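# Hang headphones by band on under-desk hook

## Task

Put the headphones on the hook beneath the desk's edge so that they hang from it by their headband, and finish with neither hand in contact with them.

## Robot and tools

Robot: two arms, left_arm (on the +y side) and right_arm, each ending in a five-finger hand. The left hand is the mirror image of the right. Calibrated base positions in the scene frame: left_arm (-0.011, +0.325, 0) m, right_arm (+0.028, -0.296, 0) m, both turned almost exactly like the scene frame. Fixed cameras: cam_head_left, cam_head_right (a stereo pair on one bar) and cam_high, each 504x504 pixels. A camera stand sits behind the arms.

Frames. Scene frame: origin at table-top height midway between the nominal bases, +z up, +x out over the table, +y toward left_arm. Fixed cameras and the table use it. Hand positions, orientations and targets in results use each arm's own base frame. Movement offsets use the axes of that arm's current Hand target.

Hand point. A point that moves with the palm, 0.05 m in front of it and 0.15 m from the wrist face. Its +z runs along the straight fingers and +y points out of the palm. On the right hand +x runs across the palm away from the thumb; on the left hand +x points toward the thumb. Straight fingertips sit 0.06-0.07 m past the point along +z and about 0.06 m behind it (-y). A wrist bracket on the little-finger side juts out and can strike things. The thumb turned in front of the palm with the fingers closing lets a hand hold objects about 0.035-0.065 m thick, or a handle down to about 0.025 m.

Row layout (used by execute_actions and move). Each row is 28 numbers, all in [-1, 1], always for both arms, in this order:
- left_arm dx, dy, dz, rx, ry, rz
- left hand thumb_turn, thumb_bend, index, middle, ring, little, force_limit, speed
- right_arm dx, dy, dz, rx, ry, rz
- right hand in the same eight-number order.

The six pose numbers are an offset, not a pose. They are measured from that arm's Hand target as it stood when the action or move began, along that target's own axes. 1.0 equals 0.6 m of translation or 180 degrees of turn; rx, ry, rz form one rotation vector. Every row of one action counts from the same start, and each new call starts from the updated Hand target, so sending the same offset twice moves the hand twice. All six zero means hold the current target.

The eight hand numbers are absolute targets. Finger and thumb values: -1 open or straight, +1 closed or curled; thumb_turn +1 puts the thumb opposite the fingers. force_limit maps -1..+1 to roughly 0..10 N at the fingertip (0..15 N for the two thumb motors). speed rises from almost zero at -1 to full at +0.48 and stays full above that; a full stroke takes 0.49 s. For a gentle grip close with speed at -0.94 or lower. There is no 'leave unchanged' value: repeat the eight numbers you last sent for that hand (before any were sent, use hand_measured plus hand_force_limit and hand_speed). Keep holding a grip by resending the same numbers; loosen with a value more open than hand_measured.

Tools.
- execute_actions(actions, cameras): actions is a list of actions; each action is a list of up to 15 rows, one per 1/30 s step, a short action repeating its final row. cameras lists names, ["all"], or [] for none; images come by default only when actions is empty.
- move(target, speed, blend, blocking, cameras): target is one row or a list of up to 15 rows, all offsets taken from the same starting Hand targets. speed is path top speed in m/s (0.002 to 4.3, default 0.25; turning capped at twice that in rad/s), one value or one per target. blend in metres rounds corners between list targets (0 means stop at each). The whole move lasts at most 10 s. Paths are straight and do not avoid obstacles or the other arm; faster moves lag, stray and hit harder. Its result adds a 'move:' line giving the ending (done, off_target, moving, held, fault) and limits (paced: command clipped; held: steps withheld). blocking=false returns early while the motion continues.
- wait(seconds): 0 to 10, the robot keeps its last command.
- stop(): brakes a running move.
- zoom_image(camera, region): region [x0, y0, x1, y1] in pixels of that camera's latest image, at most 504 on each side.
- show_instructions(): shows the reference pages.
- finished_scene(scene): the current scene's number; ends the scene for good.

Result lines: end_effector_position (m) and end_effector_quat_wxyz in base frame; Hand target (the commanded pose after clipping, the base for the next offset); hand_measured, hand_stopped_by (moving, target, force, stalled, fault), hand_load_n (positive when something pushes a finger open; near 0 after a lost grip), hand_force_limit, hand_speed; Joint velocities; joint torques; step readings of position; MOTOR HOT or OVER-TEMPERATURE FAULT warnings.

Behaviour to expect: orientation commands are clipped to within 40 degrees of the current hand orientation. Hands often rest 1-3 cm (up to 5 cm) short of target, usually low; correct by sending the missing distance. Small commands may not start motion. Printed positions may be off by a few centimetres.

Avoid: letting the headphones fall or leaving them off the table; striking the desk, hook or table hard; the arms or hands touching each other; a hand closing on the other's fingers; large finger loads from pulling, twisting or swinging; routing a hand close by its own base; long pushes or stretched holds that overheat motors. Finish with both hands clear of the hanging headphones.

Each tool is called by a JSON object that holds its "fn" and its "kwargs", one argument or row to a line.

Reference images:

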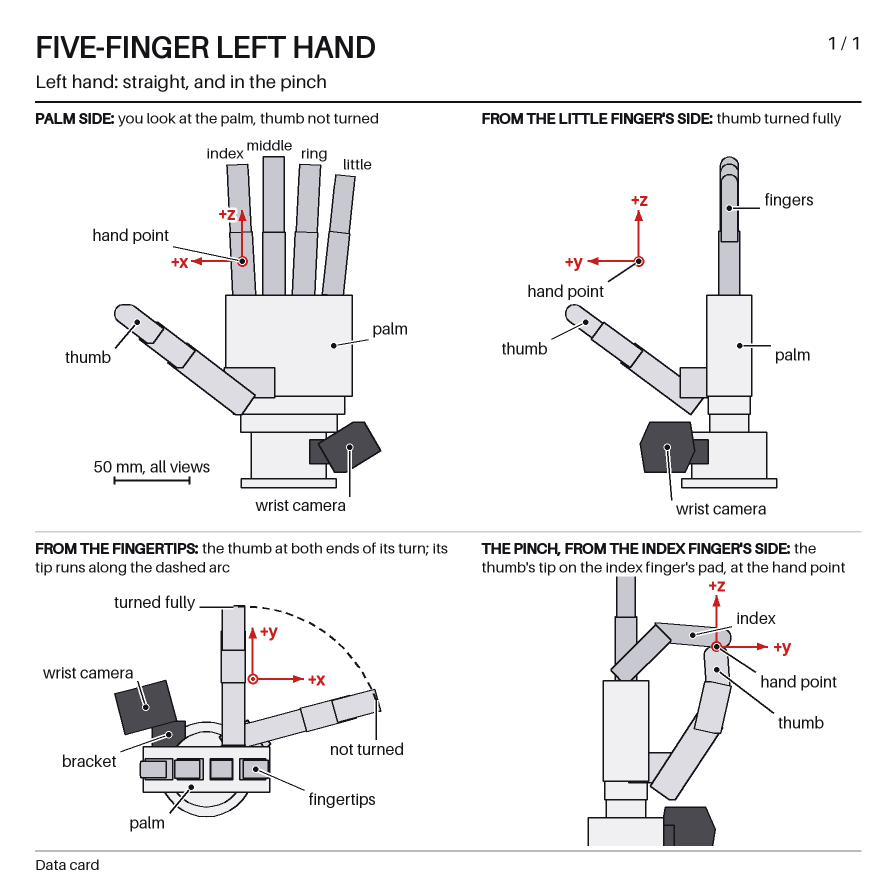

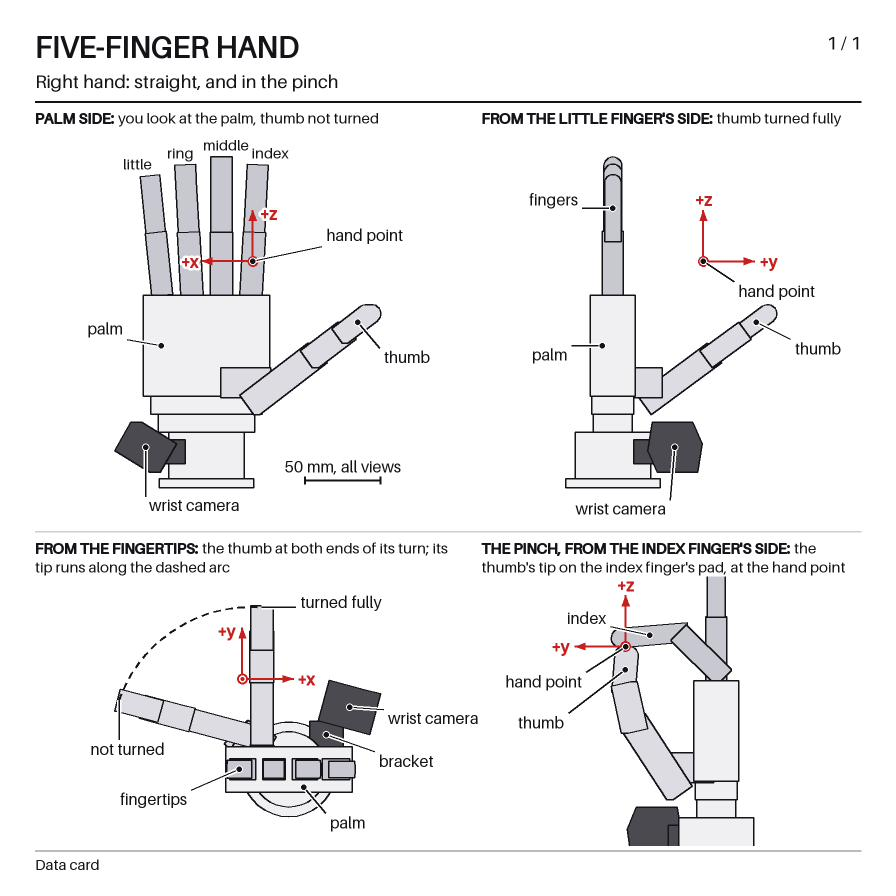

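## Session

{"fn": "execute_actions", "kwargs": {
  "actions": []
}}

Scene clock: 0.00 s.
left_arm: end_effector_position=(+0.3761, -0.3207, +0.3157) hand_measured=(-1.000, -1.000, -1.000, -1.000, -1.000, -1.000) hand_load_n=(+0.0, +0.0, +0.0, +0.0, +0.0, +0.0) hand_stopped_by=(target, target, target, target, target, target) hand_force_limit=0.00 hand_speed=-0.80 end_effector_quat_wxyz=(+0.037, +0.474, +0.877, -0.076) | right_arm: end_effector_position=(+0.6451, +0.2904, +0.1094) hand_measured=(-1.000, -1.000, -1.000, -1.000, -1.000, -1.000) hand_load_n=(+0.0, +0.0, +0.0, +0.0, +0.0, +0.0) hand_stopped_by=(target, target, target, target, target, target) hand_force_limit=0.00 hand_speed=-0.80 end_effector_quat_wxyz=(-0.499, +0.854, +0.045, +0.144)
Joint positions: left_arm=[-0.787 1.617 1.842 -1.681 0.125 1.768] | right_arm=[0.238 1.98 1.616 -0.493 -0.915 -1.075]
Joint velocities: within noise
Joint torques (N m): no reading
Heat: left arm: hottest waist 27 °C; right arm: hottest elbow 29 °C.
Hand target: left_arm +0.3792, -0.3238, +0.3252; +0.049, +0.474, +0.875, -0.080 | right_arm +0.6513, +0.2918, +0.1109; -0.499, +0.853, +0.047, +0.148

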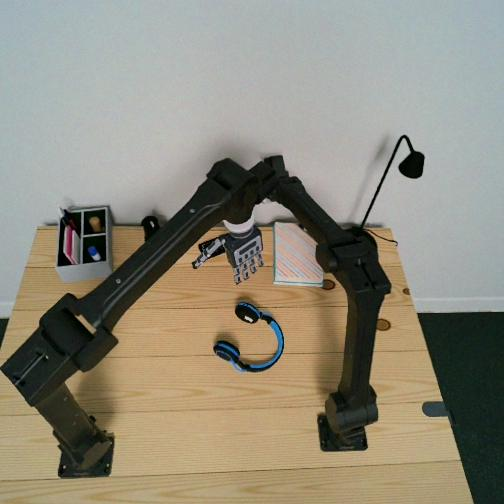

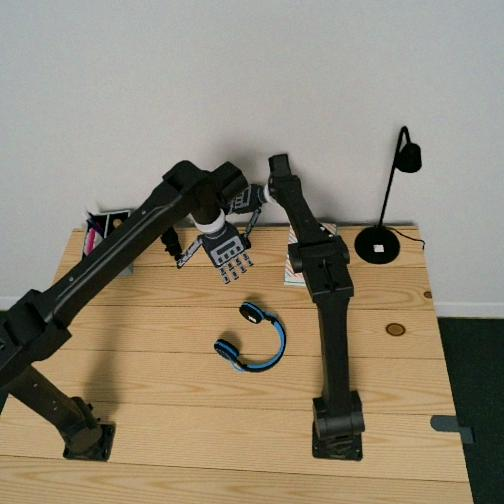

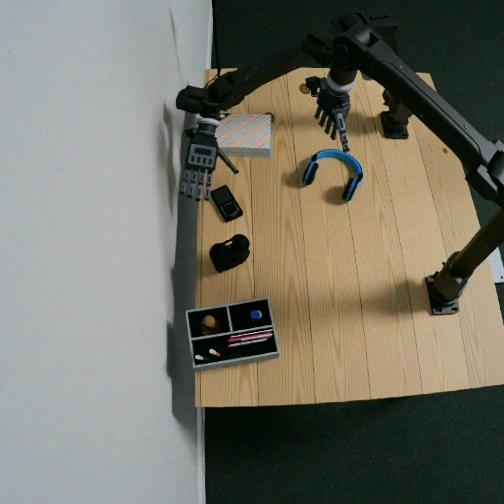

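{"fn": "zoom_image", "kwargs": {
  "camera": "cam_head_right",
  "region": [404, 380, 504, 480]
}}

{"fn": "zoom_image", "kwargs": {
  "camera": "cam_head_left",
  "region": [404, 370, 504, 470]
}}

{"fn": "zoom_image", "kwargs": {
  "camera": "cam_head_left",
  "region": [190, 270, 310, 390]
}}

{"fn": "zoom_image", "kwargs": {
  "camera": "cam_head_right",
  "region": [190, 270, 310, 390]
}}

{"fn": "zoom_image", "kwargs": {
  "camera": "cam_high",
  "region": [280, 100, 400, 220]
}}

Scaled by 5.040 from the camera's 504x504 image, which has a finer 720x720 frame.

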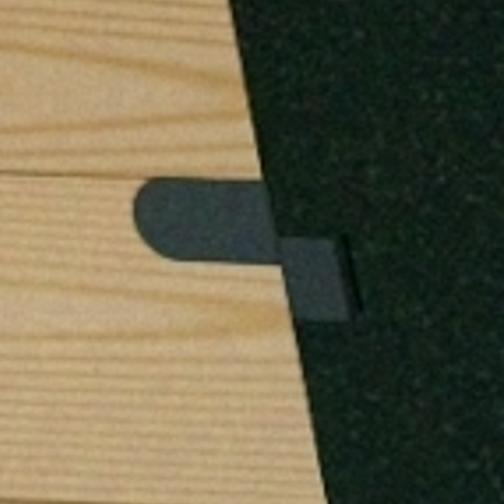

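Scaled by 5.040 from the camera's 504x504 image, which has a finer 720x720 frame.

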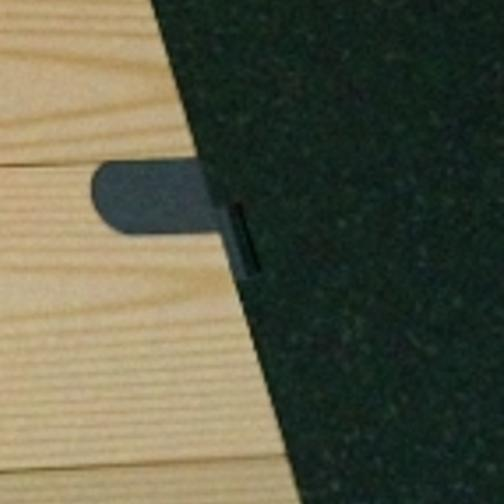

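Scaled by 4.200 from the camera's 504x504 image, which has a finer 720x720 frame.

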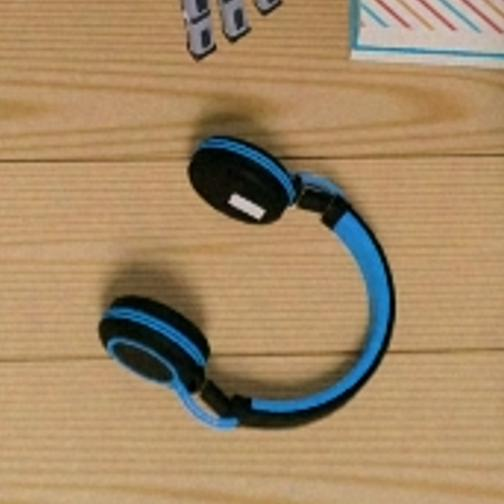

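Scaled by 4.200 from the camera's 504x504 image, which has a finer 720x720 frame.

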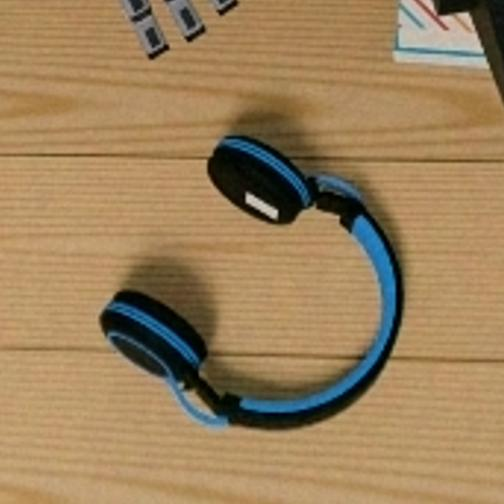

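Scaled by 4.200 from the camera's 504x504 image, which has a finer 720x720 frame.

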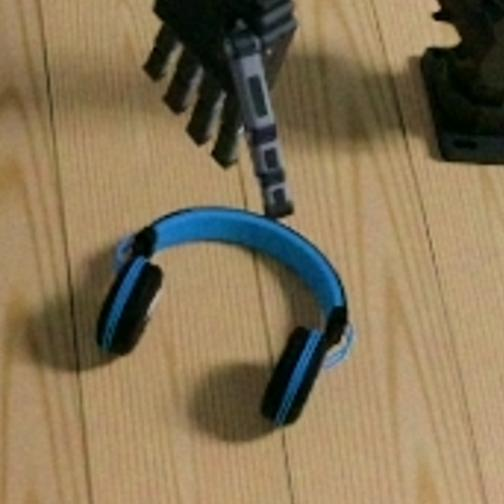

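{"fn": "zoom_image", "kwargs": {
  "camera": "cam_head_right",
  "region": [440, 410, 490, 460]
}}

{"fn": "zoom_image", "kwargs": {
  "camera": "cam_head_left",
  "region": [430, 390, 480, 440]
}}

Scaled by 10.080 from the camera's 504x504 image, which has a finer 720x720 frame.

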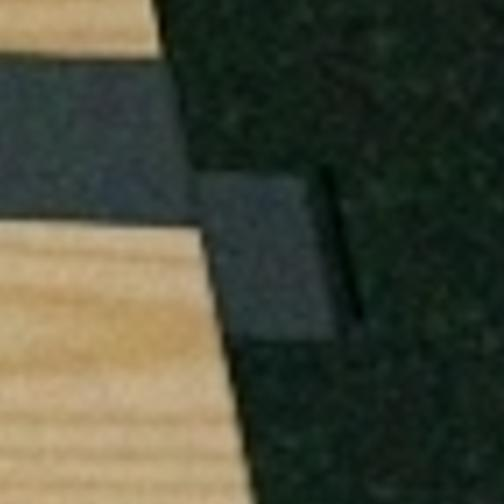

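Scaled by 10.080 from the camera's 504x504 image, which has a finer 720x720 frame.

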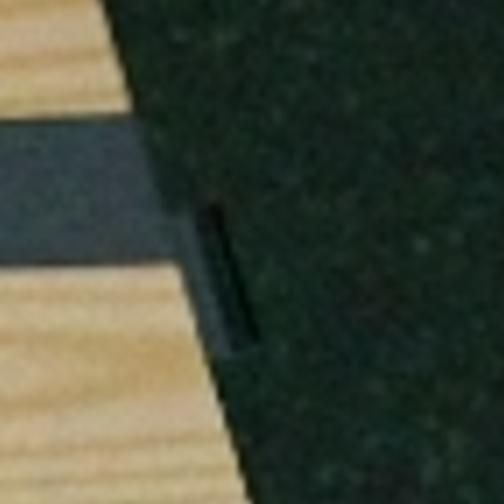

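{"fn": "move", "kwargs": {
  "target": [
    [0.55,0.14,-0.104,-0.0359,-0.0208,-0.2179,-1,-1,-1,-1,-1,-1,0,-0.8,-0.2347,-0.2082,-0.3153,-0.141,-0.0087,0.0644,-1,-1,-1,-1,-1,-1,0,-0.8],
    [0.7887,0.198,-0.1487,-0.0718,-0.0416,-0.4358,-1,-1,-1,-1,-1,-1,0,-0.8,-0.7478,-0.2037,-0.6222,-0.352,-0.0217,0.161,-1,-1,-1,-1,-1,-1,0,-0.8]
  ],
  "speed": 0.3,
  "blend": [0.05,0],
  "cameras": ["all"]
}}

Scene clock: 9.67 s.
left_arm: end_effector_position=(+0.2172, +0.1449, +0.3218) hand_measured=(-1.000, -1.000, -1.000, -1.000, -1.000, -1.000) hand_load_n=(+0.0, +0.0, +0.0, +0.0, +0.0, +0.0) hand_stopped_by=(target, target, target, target, target, target) hand_force_limit=0.00 hand_speed=-0.80 end_effector_quat_wxyz=(+0.089, -0.194, +0.977, -0.030) | right_arm: end_effector_position=(+0.1244, +0.0617, +0.2525) hand_measured=(-1.000, -1.000, -1.000, -1.000, -1.000, -1.000) hand_load_n=(+0.0, -0.5, +0.0, +0.0, +0.0, +0.0) hand_stopped_by=(target, target, target, target, target, target) hand_force_limit=0.00 hand_speed=-0.80 end_effector_quat_wxyz=(-0.029, +0.974, -0.223, +0.030)
Joint positions: left_arm=[0.43 1.007 1.297 -1.701 0.098 1.601] | right_arm=[0.522 0.805 1.002 -1.684 -0.001 -0.598]
Joint torques (N m): left_arm=[0.03 -2.73 8.29 0.4 0.09 -0.02] | right_arm=[-0.09 -0.85 8.08 -0.28 0.09 0.13]
Heat: left arm: hottest waist 27 °C; right arm: hottest elbow 30 °C.
Hand target: left_arm +0.2196, +0.1459, +0.3253; +0.089, -0.198, +0.976, -0.030 | right_arm +0.1196, +0.0602, +0.2501; +0.000, +0.974, -0.225, +0.000
Off the commanded pose: left_arm 0.004 m, 1 deg | right_arm 0.005 m, 5 deg.
joint sent to its limit (right arm) — joint 4 (wrist pitch), lower limit. The joint targets are off in orientation, not in position.
move: off_target (right_arm)

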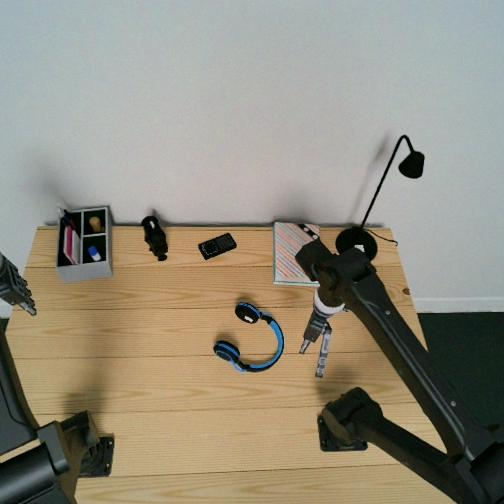

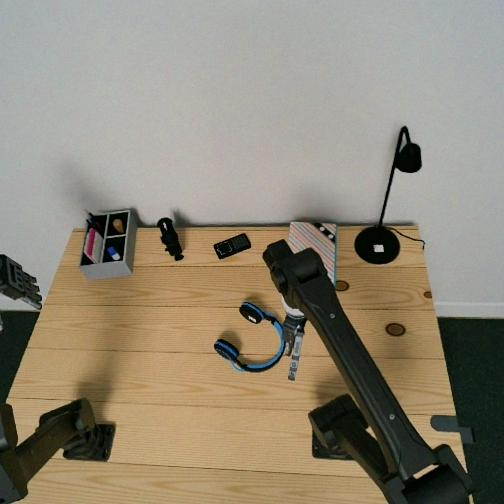

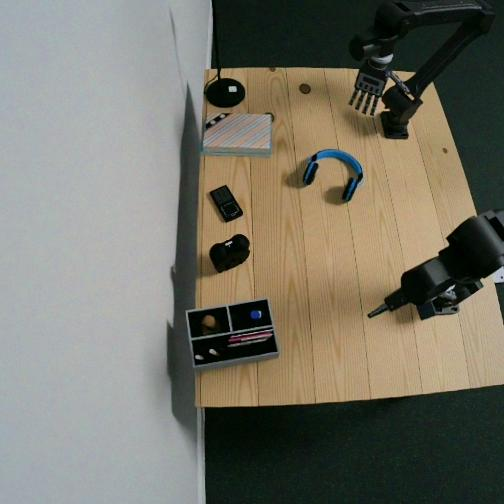

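{"fn": "move", "kwargs": {
  "target": [0,0,0,0,0,0,-1,-1,-1,-1,-1,-1,0,-0.8, 0,0,0.2867,0,0,0,1,0,-1,-1,-1,-1,0,0],
  "speed": 0.2,
  "cameras": ["all"]
}}

{"fn": "zoom_image", "kwargs": {
  "camera": "cam_head_left",
  "region": [210, 280, 350, 420]
}}

{"fn": "zoom_image", "kwargs": {
  "camera": "cam_high",
  "region": [280, 60, 420, 200]
}}

Scene clock: 11.20 s.
left_arm: end_effector_position=(+0.2172, +0.1449, +0.3218) hand_measured=(-1.000, -1.000, -1.000, -1.000, -1.000, -1.000) hand_load_n=(+0.0, +0.0, +0.0, +0.0, +0.0, +0.0) hand_stopped_by=(target, target, target, target, target, target) hand_force_limit=0.00 hand_speed=-0.80 end_effector_quat_wxyz=(+0.089, -0.194, +0.977, -0.030) | right_arm: end_effector_position=(+0.1198, +0.0590, +0.0815) hand_measured=(+1.000, +0.000, -1.000, -1.000, -1.000, -1.000) hand_load_n=(+0.0, +0.0, -0.5, +0.0, +0.0, +0.0) hand_stopped_by=(target, target, target, target, target, target) hand_force_limit=0.00 hand_speed=0.00 end_effector_quat_wxyz=(+0.000, +0.975, -0.224, -0.001)
Joint positions: left_arm=[0.43 1.007 1.297 -1.701 0.098 1.601] | right_arm=[0.522 0.894 0.578 -1.256 -0.001 -0.597]
Joint torques (N m): left_arm=[0.15 -2.02 8.32 0.1 0.09 0.05] | right_arm=[-0.26 -1.61 7.82 0.31 0.01 0.11]
Heat: left arm: hottest waist 27 °C; right arm: hottest elbow 30 °C.
Hand target: left_arm +0.2196, +0.1459, +0.3253; +0.089, -0.198, +0.976, -0.030 | right_arm +0.1196, +0.0603, +0.0781; +0.000, +0.974, -0.225, +0.000
Off the commanded pose: left_arm 0.004 m, 0 deg | right_arm 0.004 m, 0 deg.
move: done

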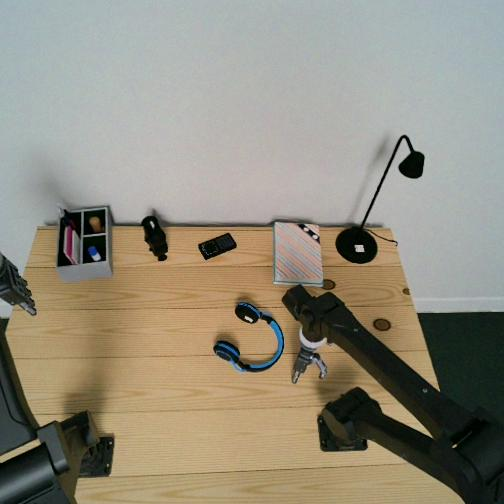

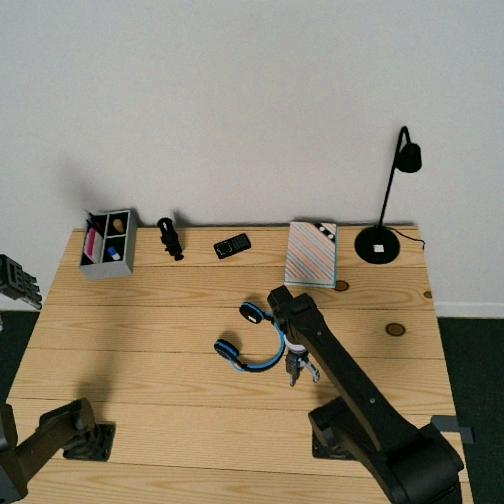

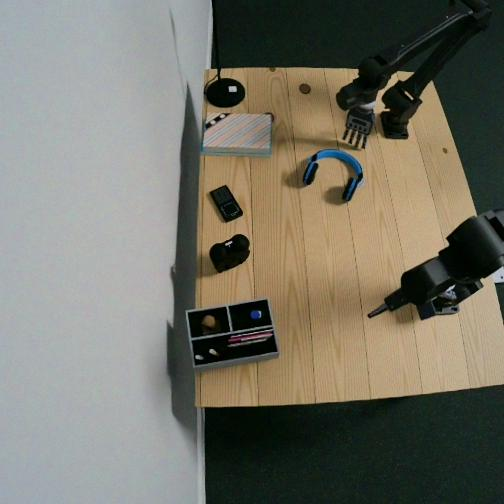

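Scaled by 3.600 from the camera's 504x504 image, which has a finer 720x720 frame.

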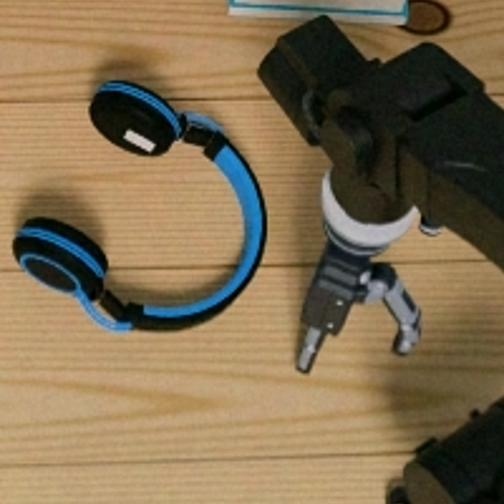

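Scaled by 3.600 from the camera's 504x504 image, which has a finer 720x720 frame.

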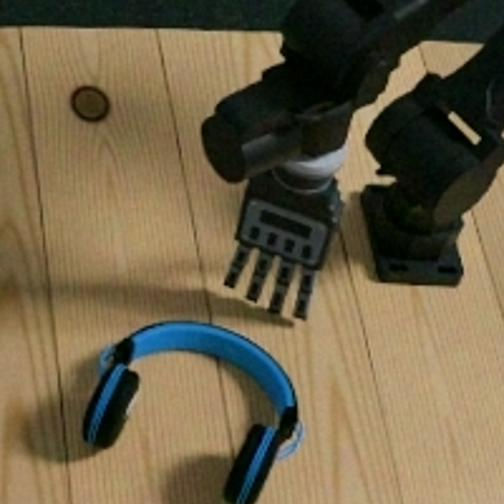

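{"fn": "move", "kwargs": {
  "target": [
    [0,0,0,0,0,0,-1,-1,-1,-1,-1,-1,0,-0.8, 0.0367,-0.03,0.0067,0,0,0,1,0,-1,-1,-1,-1,0,0],
    [0,0,0,0,0,0,-1,-1,-1,-1,-1,-1,0,-0.8, 0.0367,-0.4833,0.0067,0,0,0,1,0,-1,-1,-1,-1,0,0]
  ],
  "speed": 0.12,
  "blend": [0.01,0],
  "cameras": ["all"]
}}

{"fn": "zoom_image", "kwargs": {
  "camera": "cam_head_left",
  "region": [120, 220, 270, 370]
}}

{"fn": "zoom_image", "kwargs": {
  "camera": "cam_head_right",
  "region": [120, 220, 270, 370]
}}

{"fn": "zoom_image", "kwargs": {
  "camera": "cam_high",
  "region": [250, 130, 380, 260]
}}

Scene clock: 14.63 s.
left_arm: end_effector_position=(+0.2172, +0.1449, +0.3218) hand_measured=(-1.000, -1.000, -1.000, -1.000, -1.000, -1.000) hand_load_n=(+0.0, +0.0, +0.0, +0.0, +0.0, +0.0) hand_stopped_by=(target, target, target, target, target, target) hand_force_limit=0.00 hand_speed=-0.80 end_effector_quat_wxyz=(+0.089, -0.194, +0.977, -0.030) | right_arm: end_effector_position=(+0.2553, +0.2883, +0.0843) hand_measured=(+1.000, +0.000, -1.000, -0.998, -1.000, -1.000) hand_load_n=(+0.0, -0.5, +0.5, -8.5, +0.0, +0.0) hand_stopped_by=(target, target, target, target, target, target) hand_force_limit=0.00 hand_speed=0.00 end_effector_quat_wxyz=(+0.014, +0.975, -0.223, -0.003)
Joint positions: left_arm=[0.43 1.007 1.297 -1.701 0.098 1.601] | right_arm=[0.821 1.623 1.207 -1.181 0.008 -0.3]
Joint torques (N m): left_arm=[-0.09 -2.43 8.36 -0.14 0.06 -0.02] | right_arm=[0.32 -8.53 11.49 1.14 -0.36 0.13]
Heat: left arm: hottest elbow 28 °C; right arm: hottest elbow 31 °C.
Hand target: left_arm +0.2196, +0.1459, +0.3253; +0.089, -0.198, +0.976, -0.030 | right_arm +0.2665, +0.3113, +0.0742; +0.000, +0.974, -0.225, +0.000
Off the commanded pose: left_arm 0.004 m, 1 deg | right_arm 0.028 m, 2 deg.
move: off_target (right_arm)

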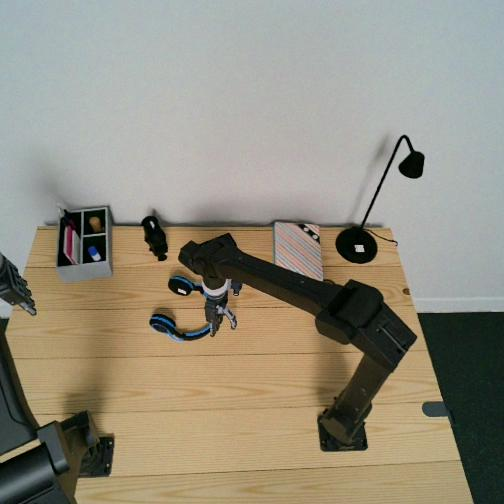

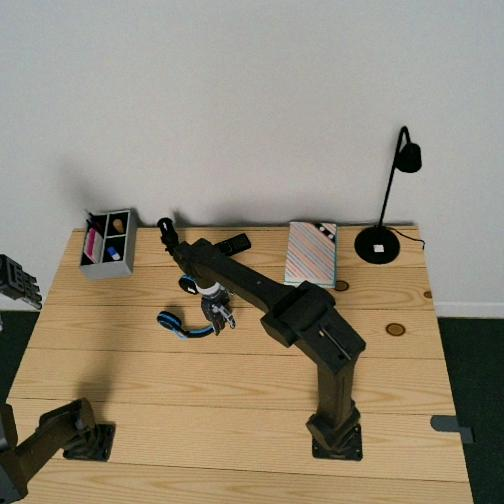

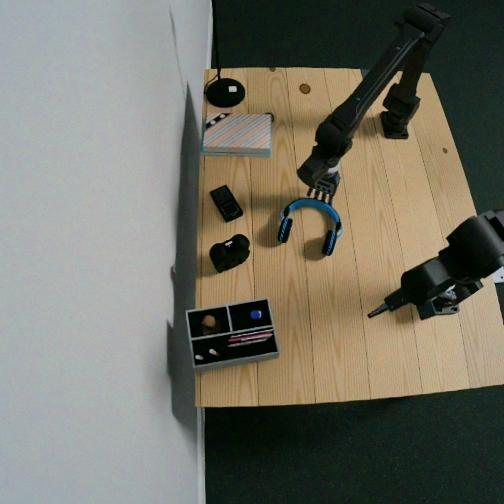

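Scaled by 3.360 from the camera's 504x504 image, which has a finer 720x720 frame.

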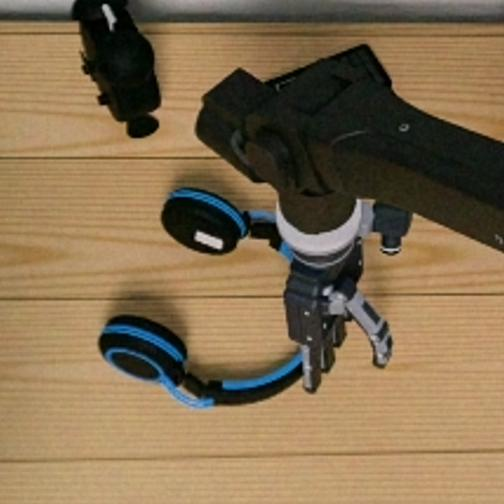

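Scaled by 3.360 from the camera's 504x504 image, which has a finer 720x720 frame.

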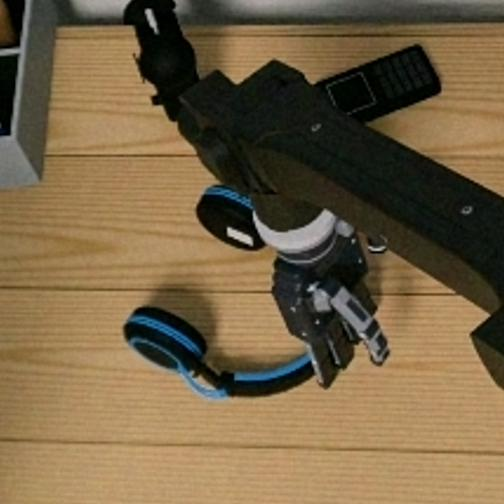

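Scaled by 3.877 from the camera's 504x504 image, which has a finer 720x720 frame.

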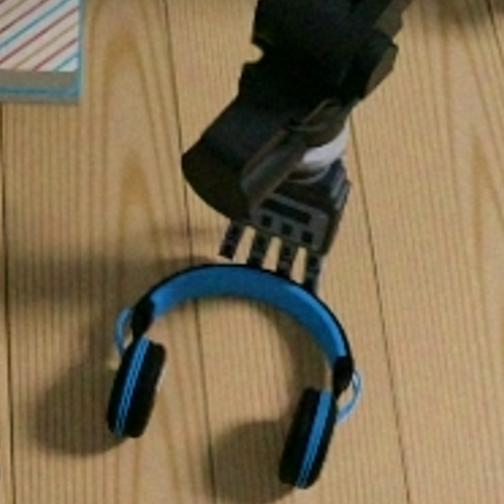

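{"fn": "move", "kwargs": {
  "target": [
    [0,0,0,0,0,0,-1,-1,-1,-1,-1,-1,0,-0.8, 0,0.0833,0,0,0,0,1,0,-1,-1,-1,-1,0,0],
    [0,0,0,0,0,0,-1,-1,-1,-1,-1,-1,0,-0.8, 0,0.1,-0.217,0,0,0,1,0,-1,-1,-1,-1,0,0],
    [0,0,0,0,0,0,-1,-1,-1,-1,-1,-1,0,-0.8, -0.1017,-0.045,-0.1097,0.44,0.1403,0.1614,1,0,-1,-1,-1,-1,0,0]
  ],
  "speed": 0.3,
  "blend": [0.02,0.05,0],
  "cameras": ["all"]
}}

{"fn": "zoom_image", "kwargs": {
  "camera": "cam_head_left",
  "region": [120, 220, 270, 370]
}}

{"fn": "zoom_image", "kwargs": {
  "camera": "cam_head_right",
  "region": [120, 220, 270, 370]
}}

{"fn": "zoom_image", "kwargs": {
  "camera": "cam_high",
  "region": [250, 130, 380, 260]
}}

Scene clock: 19.17 s.
left_arm: end_effector_position=(+0.2172, +0.1449, +0.3218) hand_measured=(-1.000, -1.000, -1.000, -1.000, -1.000, -1.000) hand_load_n=(+0.0, +0.0, +0.0, +0.0, +0.0, +0.0) hand_stopped_by=(target, target, target, target, target, target) hand_force_limit=0.00 hand_speed=-0.80 end_effector_quat_wxyz=(+0.089, -0.194, +0.977, -0.030) | right_arm: end_effector_position=(+0.2255, +0.3636, +0.1443) hand_measured=(+1.000, +0.000, -1.000, -1.000, -1.000, -1.000) hand_load_n=(+0.0, +0.0, -0.5, -0.5, +0.0, +0.0) hand_stopped_by=(target, target, target, target, target, target) hand_force_limit=0.00 hand_speed=0.00 end_effector_quat_wxyz=(-0.565, +0.647, -0.390, +0.332)
Joint positions: left_arm=[0.43 1.007 1.297 -1.701 0.098 1.601] | right_arm=[1.265 1.068 0.355 0.517 0.758 0.147]
Joint torques (N m): left_arm=[0.5 -2.61 8.44 0.23 0.06 0.06] | right_arm=[-0.38 -3.6 7.19 1.87 0.23 -0.06]
Heat: left arm: hottest elbow 28 °C; right arm: hottest elbow 31 °C.
Hand target: left_arm +0.2196, +0.1459, +0.3253; +0.089, -0.198, +0.976, -0.030 | right_arm +0.2235, +0.3623, +0.1401; -0.564, +0.649, -0.385, +0.335
Off the commanded pose: left_arm 0.004 m, 1 deg | right_arm 0.005 m, 1 deg.
move: done

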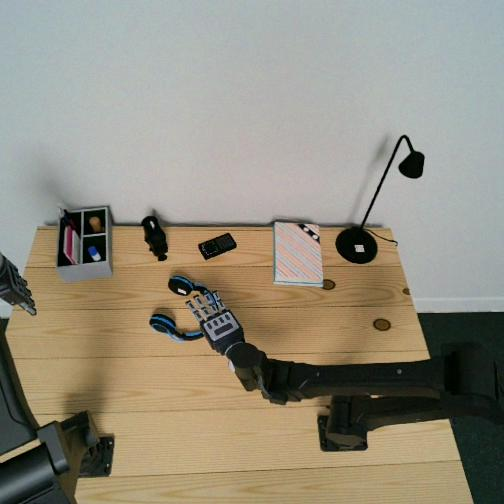

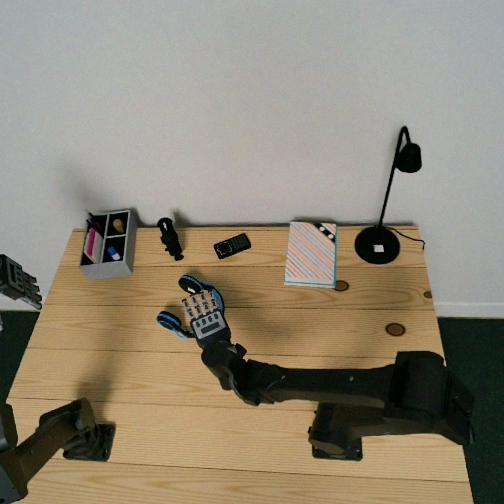

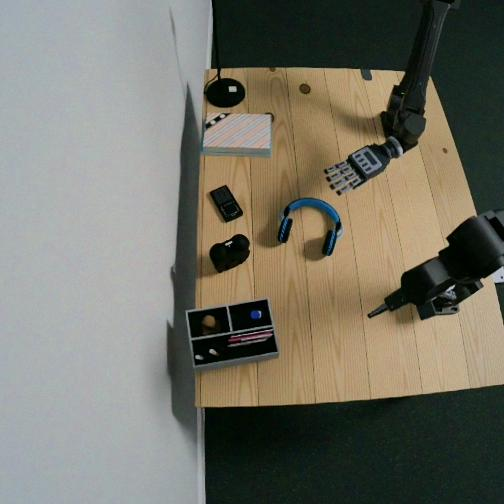

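Scaled by 3.360 from the camera's 504x504 image, which has a finer 720x720 frame.

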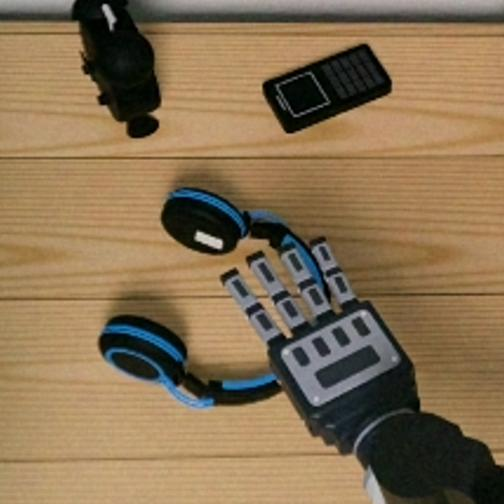

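Scaled by 3.360 from the camera's 504x504 image, which has a finer 720x720 frame.

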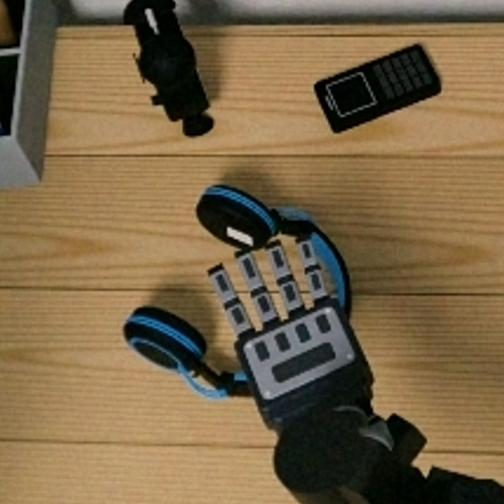

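Scaled by 3.877 from the camera's 504x504 image, which has a finer 720x720 frame.

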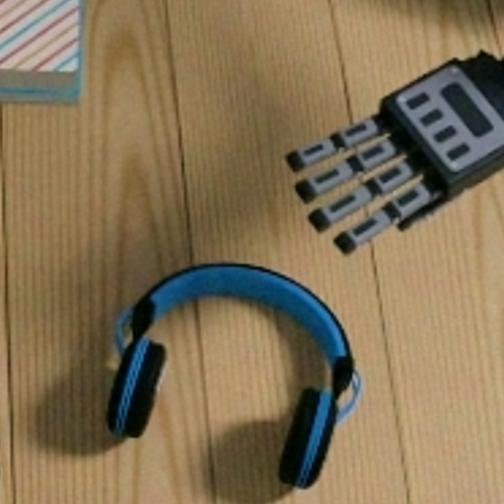

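{"fn": "zoom_image", "kwargs": {
  "camera": "cam_head_left",
  "region": [170, 280, 250, 360]
}}

{"fn": "zoom_image", "kwargs": {
  "camera": "cam_high",
  "region": [310, 130, 410, 230]
}}

{"fn": "zoom_image", "kwargs": {
  "camera": "cam_head_right",
  "region": [170, 280, 250, 360]
}}

Scaled by 6.300 from the camera's 504x504 image, which has a finer 720x720 frame.

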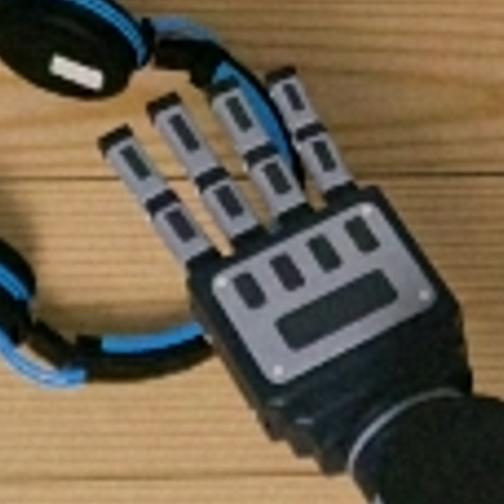

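Scaled by 5.040 from the camera's 504x504 image, which has a finer 720x720 frame.

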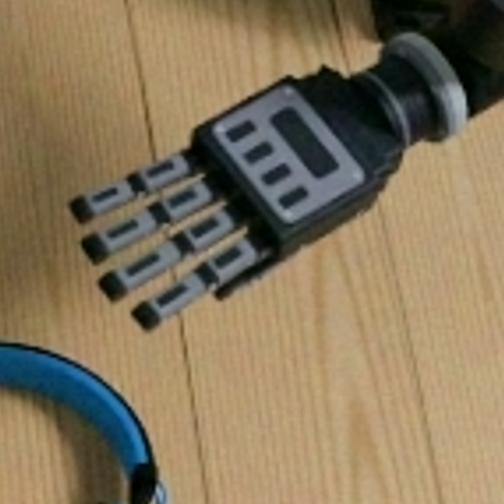

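Scaled by 6.300 from the camera's 504x504 image, which has a finer 720x720 frame.

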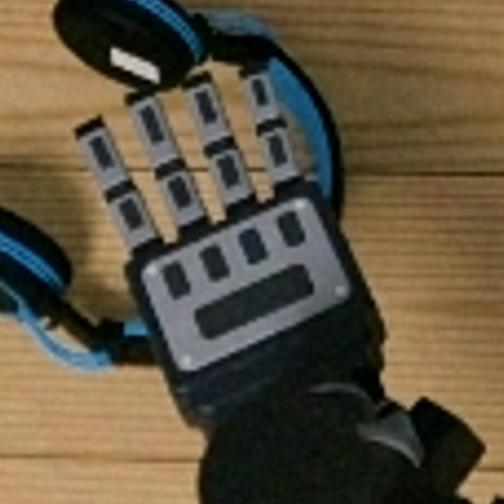

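{"fn": "move", "kwargs": {
  "target": [0,0,0,0,0,0,-1,-1,-1,-1,-1,-1,0,-0.8, 0.0112,0.1568,0.047,0,0,0,1,0,-1,-1,-1,-1,0,0],
  "speed": 0.15,
  "cameras": ["all"]
}}

{"fn": "zoom_image", "kwargs": {
  "camera": "cam_head_left",
  "region": [140, 260, 250, 370]
}}

{"fn": "zoom_image", "kwargs": {
  "camera": "cam_head_right",
  "region": [140, 260, 250, 370]
}}

{"fn": "zoom_image", "kwargs": {
  "camera": "cam_high",
  "region": [270, 150, 380, 260]
}}

Scene clock: 22.70 s.
left_arm: end_effector_position=(+0.2172, +0.1449, +0.3218) hand_measured=(-1.000, -1.000, -1.000, -1.000, -1.000, -1.000) hand_load_n=(+0.0, +0.0, +0.0, +0.5, +0.0, +0.0) hand_stopped_by=(target, target, target, target, target, target) hand_force_limit=0.00 hand_speed=-0.80 end_effector_quat_wxyz=(+0.089, -0.194, +0.977, -0.030) | right_arm: end_effector_position=(+0.2378, +0.3676, +0.0443) hand_measured=(+1.000, +0.000, -1.000, -1.000, -1.000, -1.000) hand_load_n=(+0.0, +0.0, +0.0, +0.0, +0.0, +0.0) hand_stopped_by=(target, target, target, target, target, target) hand_force_limit=0.00 hand_speed=0.00 end_effector_quat_wxyz=(-0.565, +0.649, -0.387, +0.331)
Joint positions: left_arm=[0.43 1.007 1.297 -1.701 0.098 1.601] | right_arm=[1.222 1.552 0.28 1.082 0.71 0.132]
Joint torques (N m): left_arm=[-0.26 -2.49 8.36 0.25 0.05 -0.01] | right_arm=[-0.91 -5.83 3.3 2.11 -0.02 -0.08]
Heat: left arm: hottest elbow 29 °C; right arm: hottest elbow 32 °C.
Hand target: left_arm +0.2196, +0.1459, +0.3253; +0.089, -0.198, +0.976, -0.030 | right_arm +0.2397, +0.3636, +0.0430; -0.564, +0.649, -0.385, +0.335
Off the commanded pose: left_arm 0.004 m, 1 deg | right_arm 0.005 m, 0 deg.
move: done

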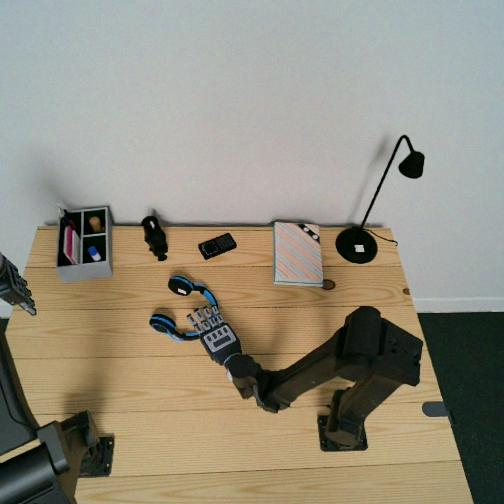

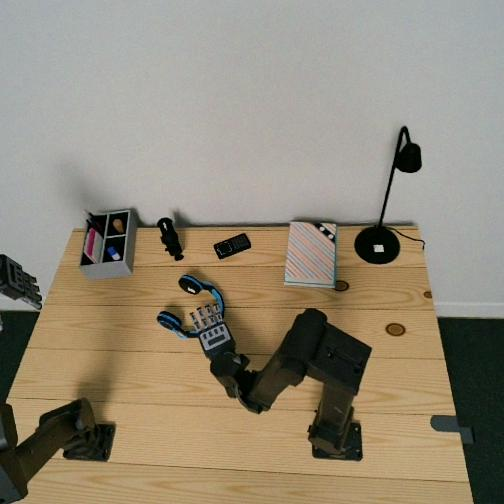

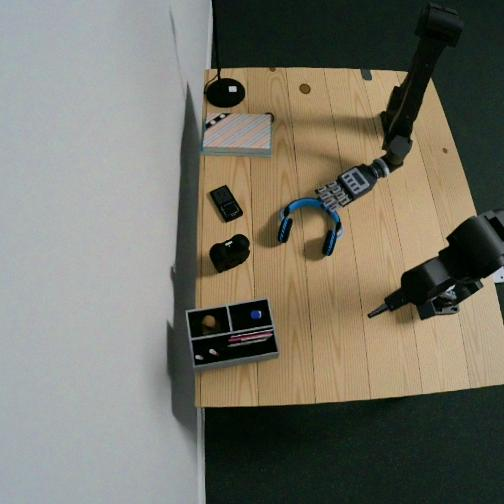

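Scaled by 4.582 from the camera's 504x504 image, which has a finer 720x720 frame.

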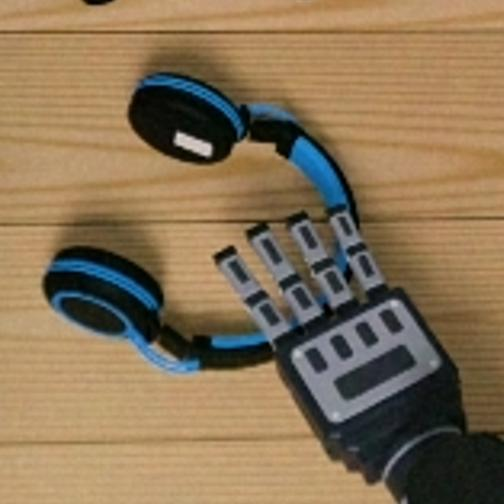

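Scaled by 4.582 from the camera's 504x504 image, which has a finer 720x720 frame.

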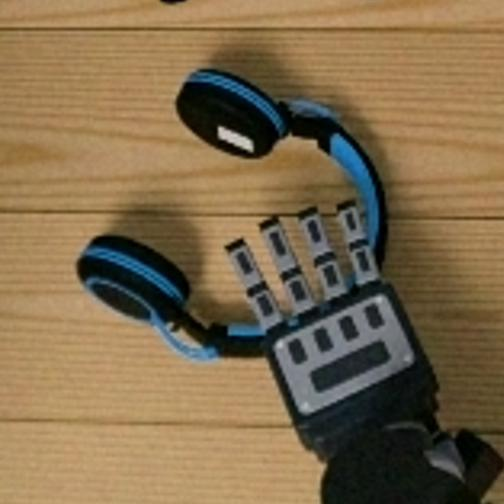

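Scaled by 4.582 from the camera's 504x504 image, which has a finer 720x720 frame.

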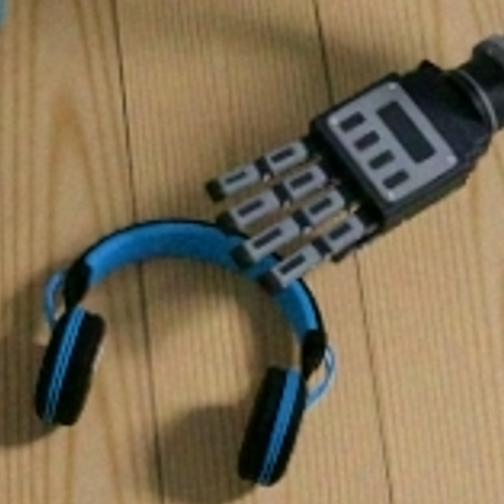

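{"fn": "move", "kwargs": {
  "target": [
    [0,0,0,0,0,0,-1,-1,-1,-1,-1,-1,0,-0.8, 0,0.0244,0.0034,0,0,0,1,0,-1,-1,-1,-1,0,0],
    [0,0,0,0,0,0,-1,-1,-1,-1,-1,-1,0,-0.8, 0.0083,0.0162,0.0625,0,0,0,1,0,-1,-1,-1,-1,0,0]
  ],
  "speed": 0.07,
  "cameras": ["all"]
}}

{"fn": "zoom_image", "kwargs": {
  "camera": "cam_head_left",
  "region": [140, 260, 250, 370]
}}

{"fn": "zoom_image", "kwargs": {
  "camera": "cam_high",
  "region": [270, 150, 380, 260]
}}

Scene clock: 24.77 s.
left_arm: end_effector_position=(+0.2172, +0.1449, +0.3218) hand_measured=(-1.000, -1.000, -1.000, -1.000, -1.000, -1.000) hand_load_n=(+0.0, +0.0, +0.0, +0.0, +0.0, +0.0) hand_stopped_by=(target, target, target, target, target, target) hand_force_limit=0.00 hand_speed=-0.80 end_effector_quat_wxyz=(+0.089, -0.194, +0.977, -0.030) | right_arm: end_effector_position=(+0.2671, +0.3706, +0.0289) hand_measured=(+1.000, +0.000, -1.000, -1.000, -1.000, -1.000) hand_load_n=(+0.0, +0.5, +0.0, +0.0, +0.0, +0.0) hand_stopped_by=(target, target, target, target, target, target) hand_force_limit=0.00 hand_speed=0.00 end_effector_quat_wxyz=(-0.565, +0.649, -0.387, +0.331)
Joint positions: left_arm=[0.43 1.007 1.297 -1.701 0.098 1.601] | right_arm=[1.128 1.661 0.316 1.168 0.617 0.111]
Joint torques (N m): left_arm=[0.26 -2.37 8.46 0.24 0.12 0] | right_arm=[-1.14 -5.89 5.5 1.48 -0.04 -0.14]
Heat: left arm: hottest elbow 29 °C; right arm: hottest elbow 32 °C.
Hand target: left_arm +0.2196, +0.1459, +0.3253; +0.089, -0.198, +0.976, -0.030 | right_arm +0.2735, +0.3763, +0.0280; -0.564, +0.649, -0.385, +0.335
Off the commanded pose: left_arm 0.004 m, 1 deg | right_arm 0.009 m, 1 deg.
move: done

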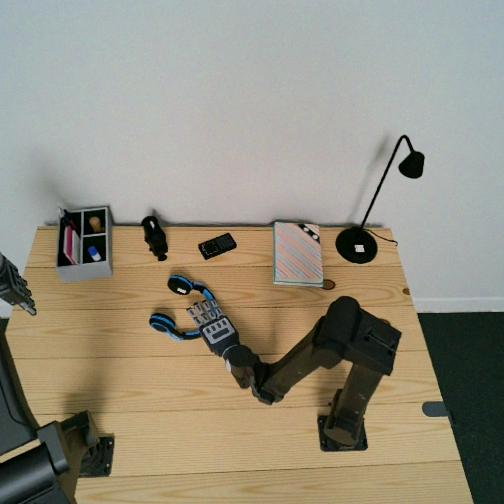

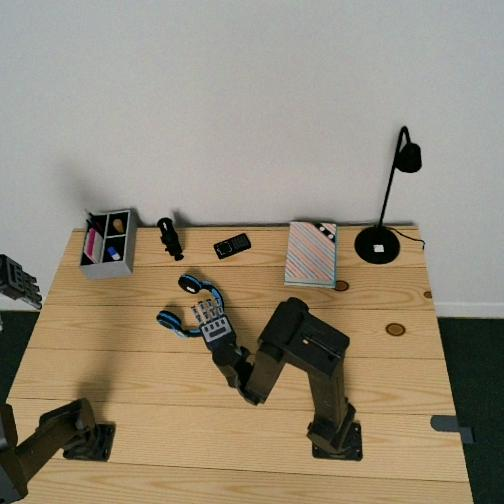

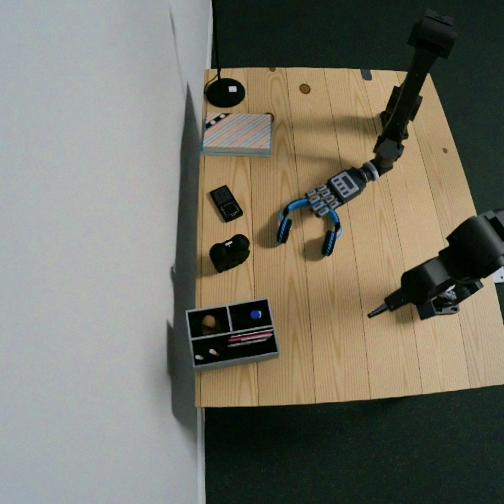

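Scaled by 4.582 from the camera's 504x504 image, which has a finer 720x720 frame.

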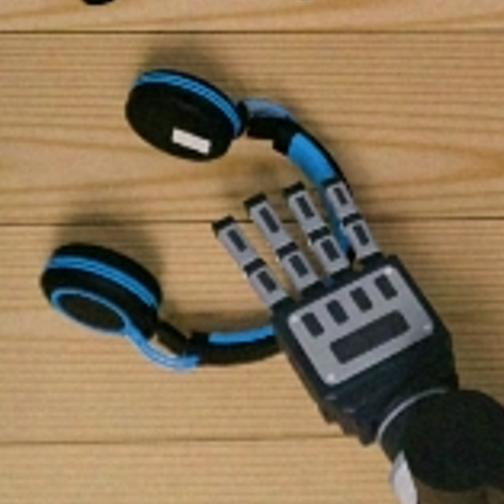

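Scaled by 4.582 from the camera's 504x504 image, which has a finer 720x720 frame.

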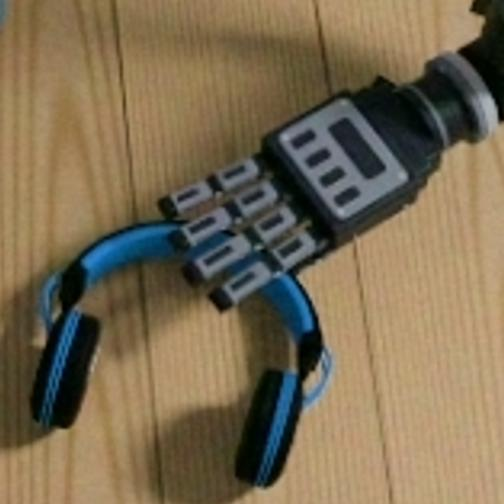

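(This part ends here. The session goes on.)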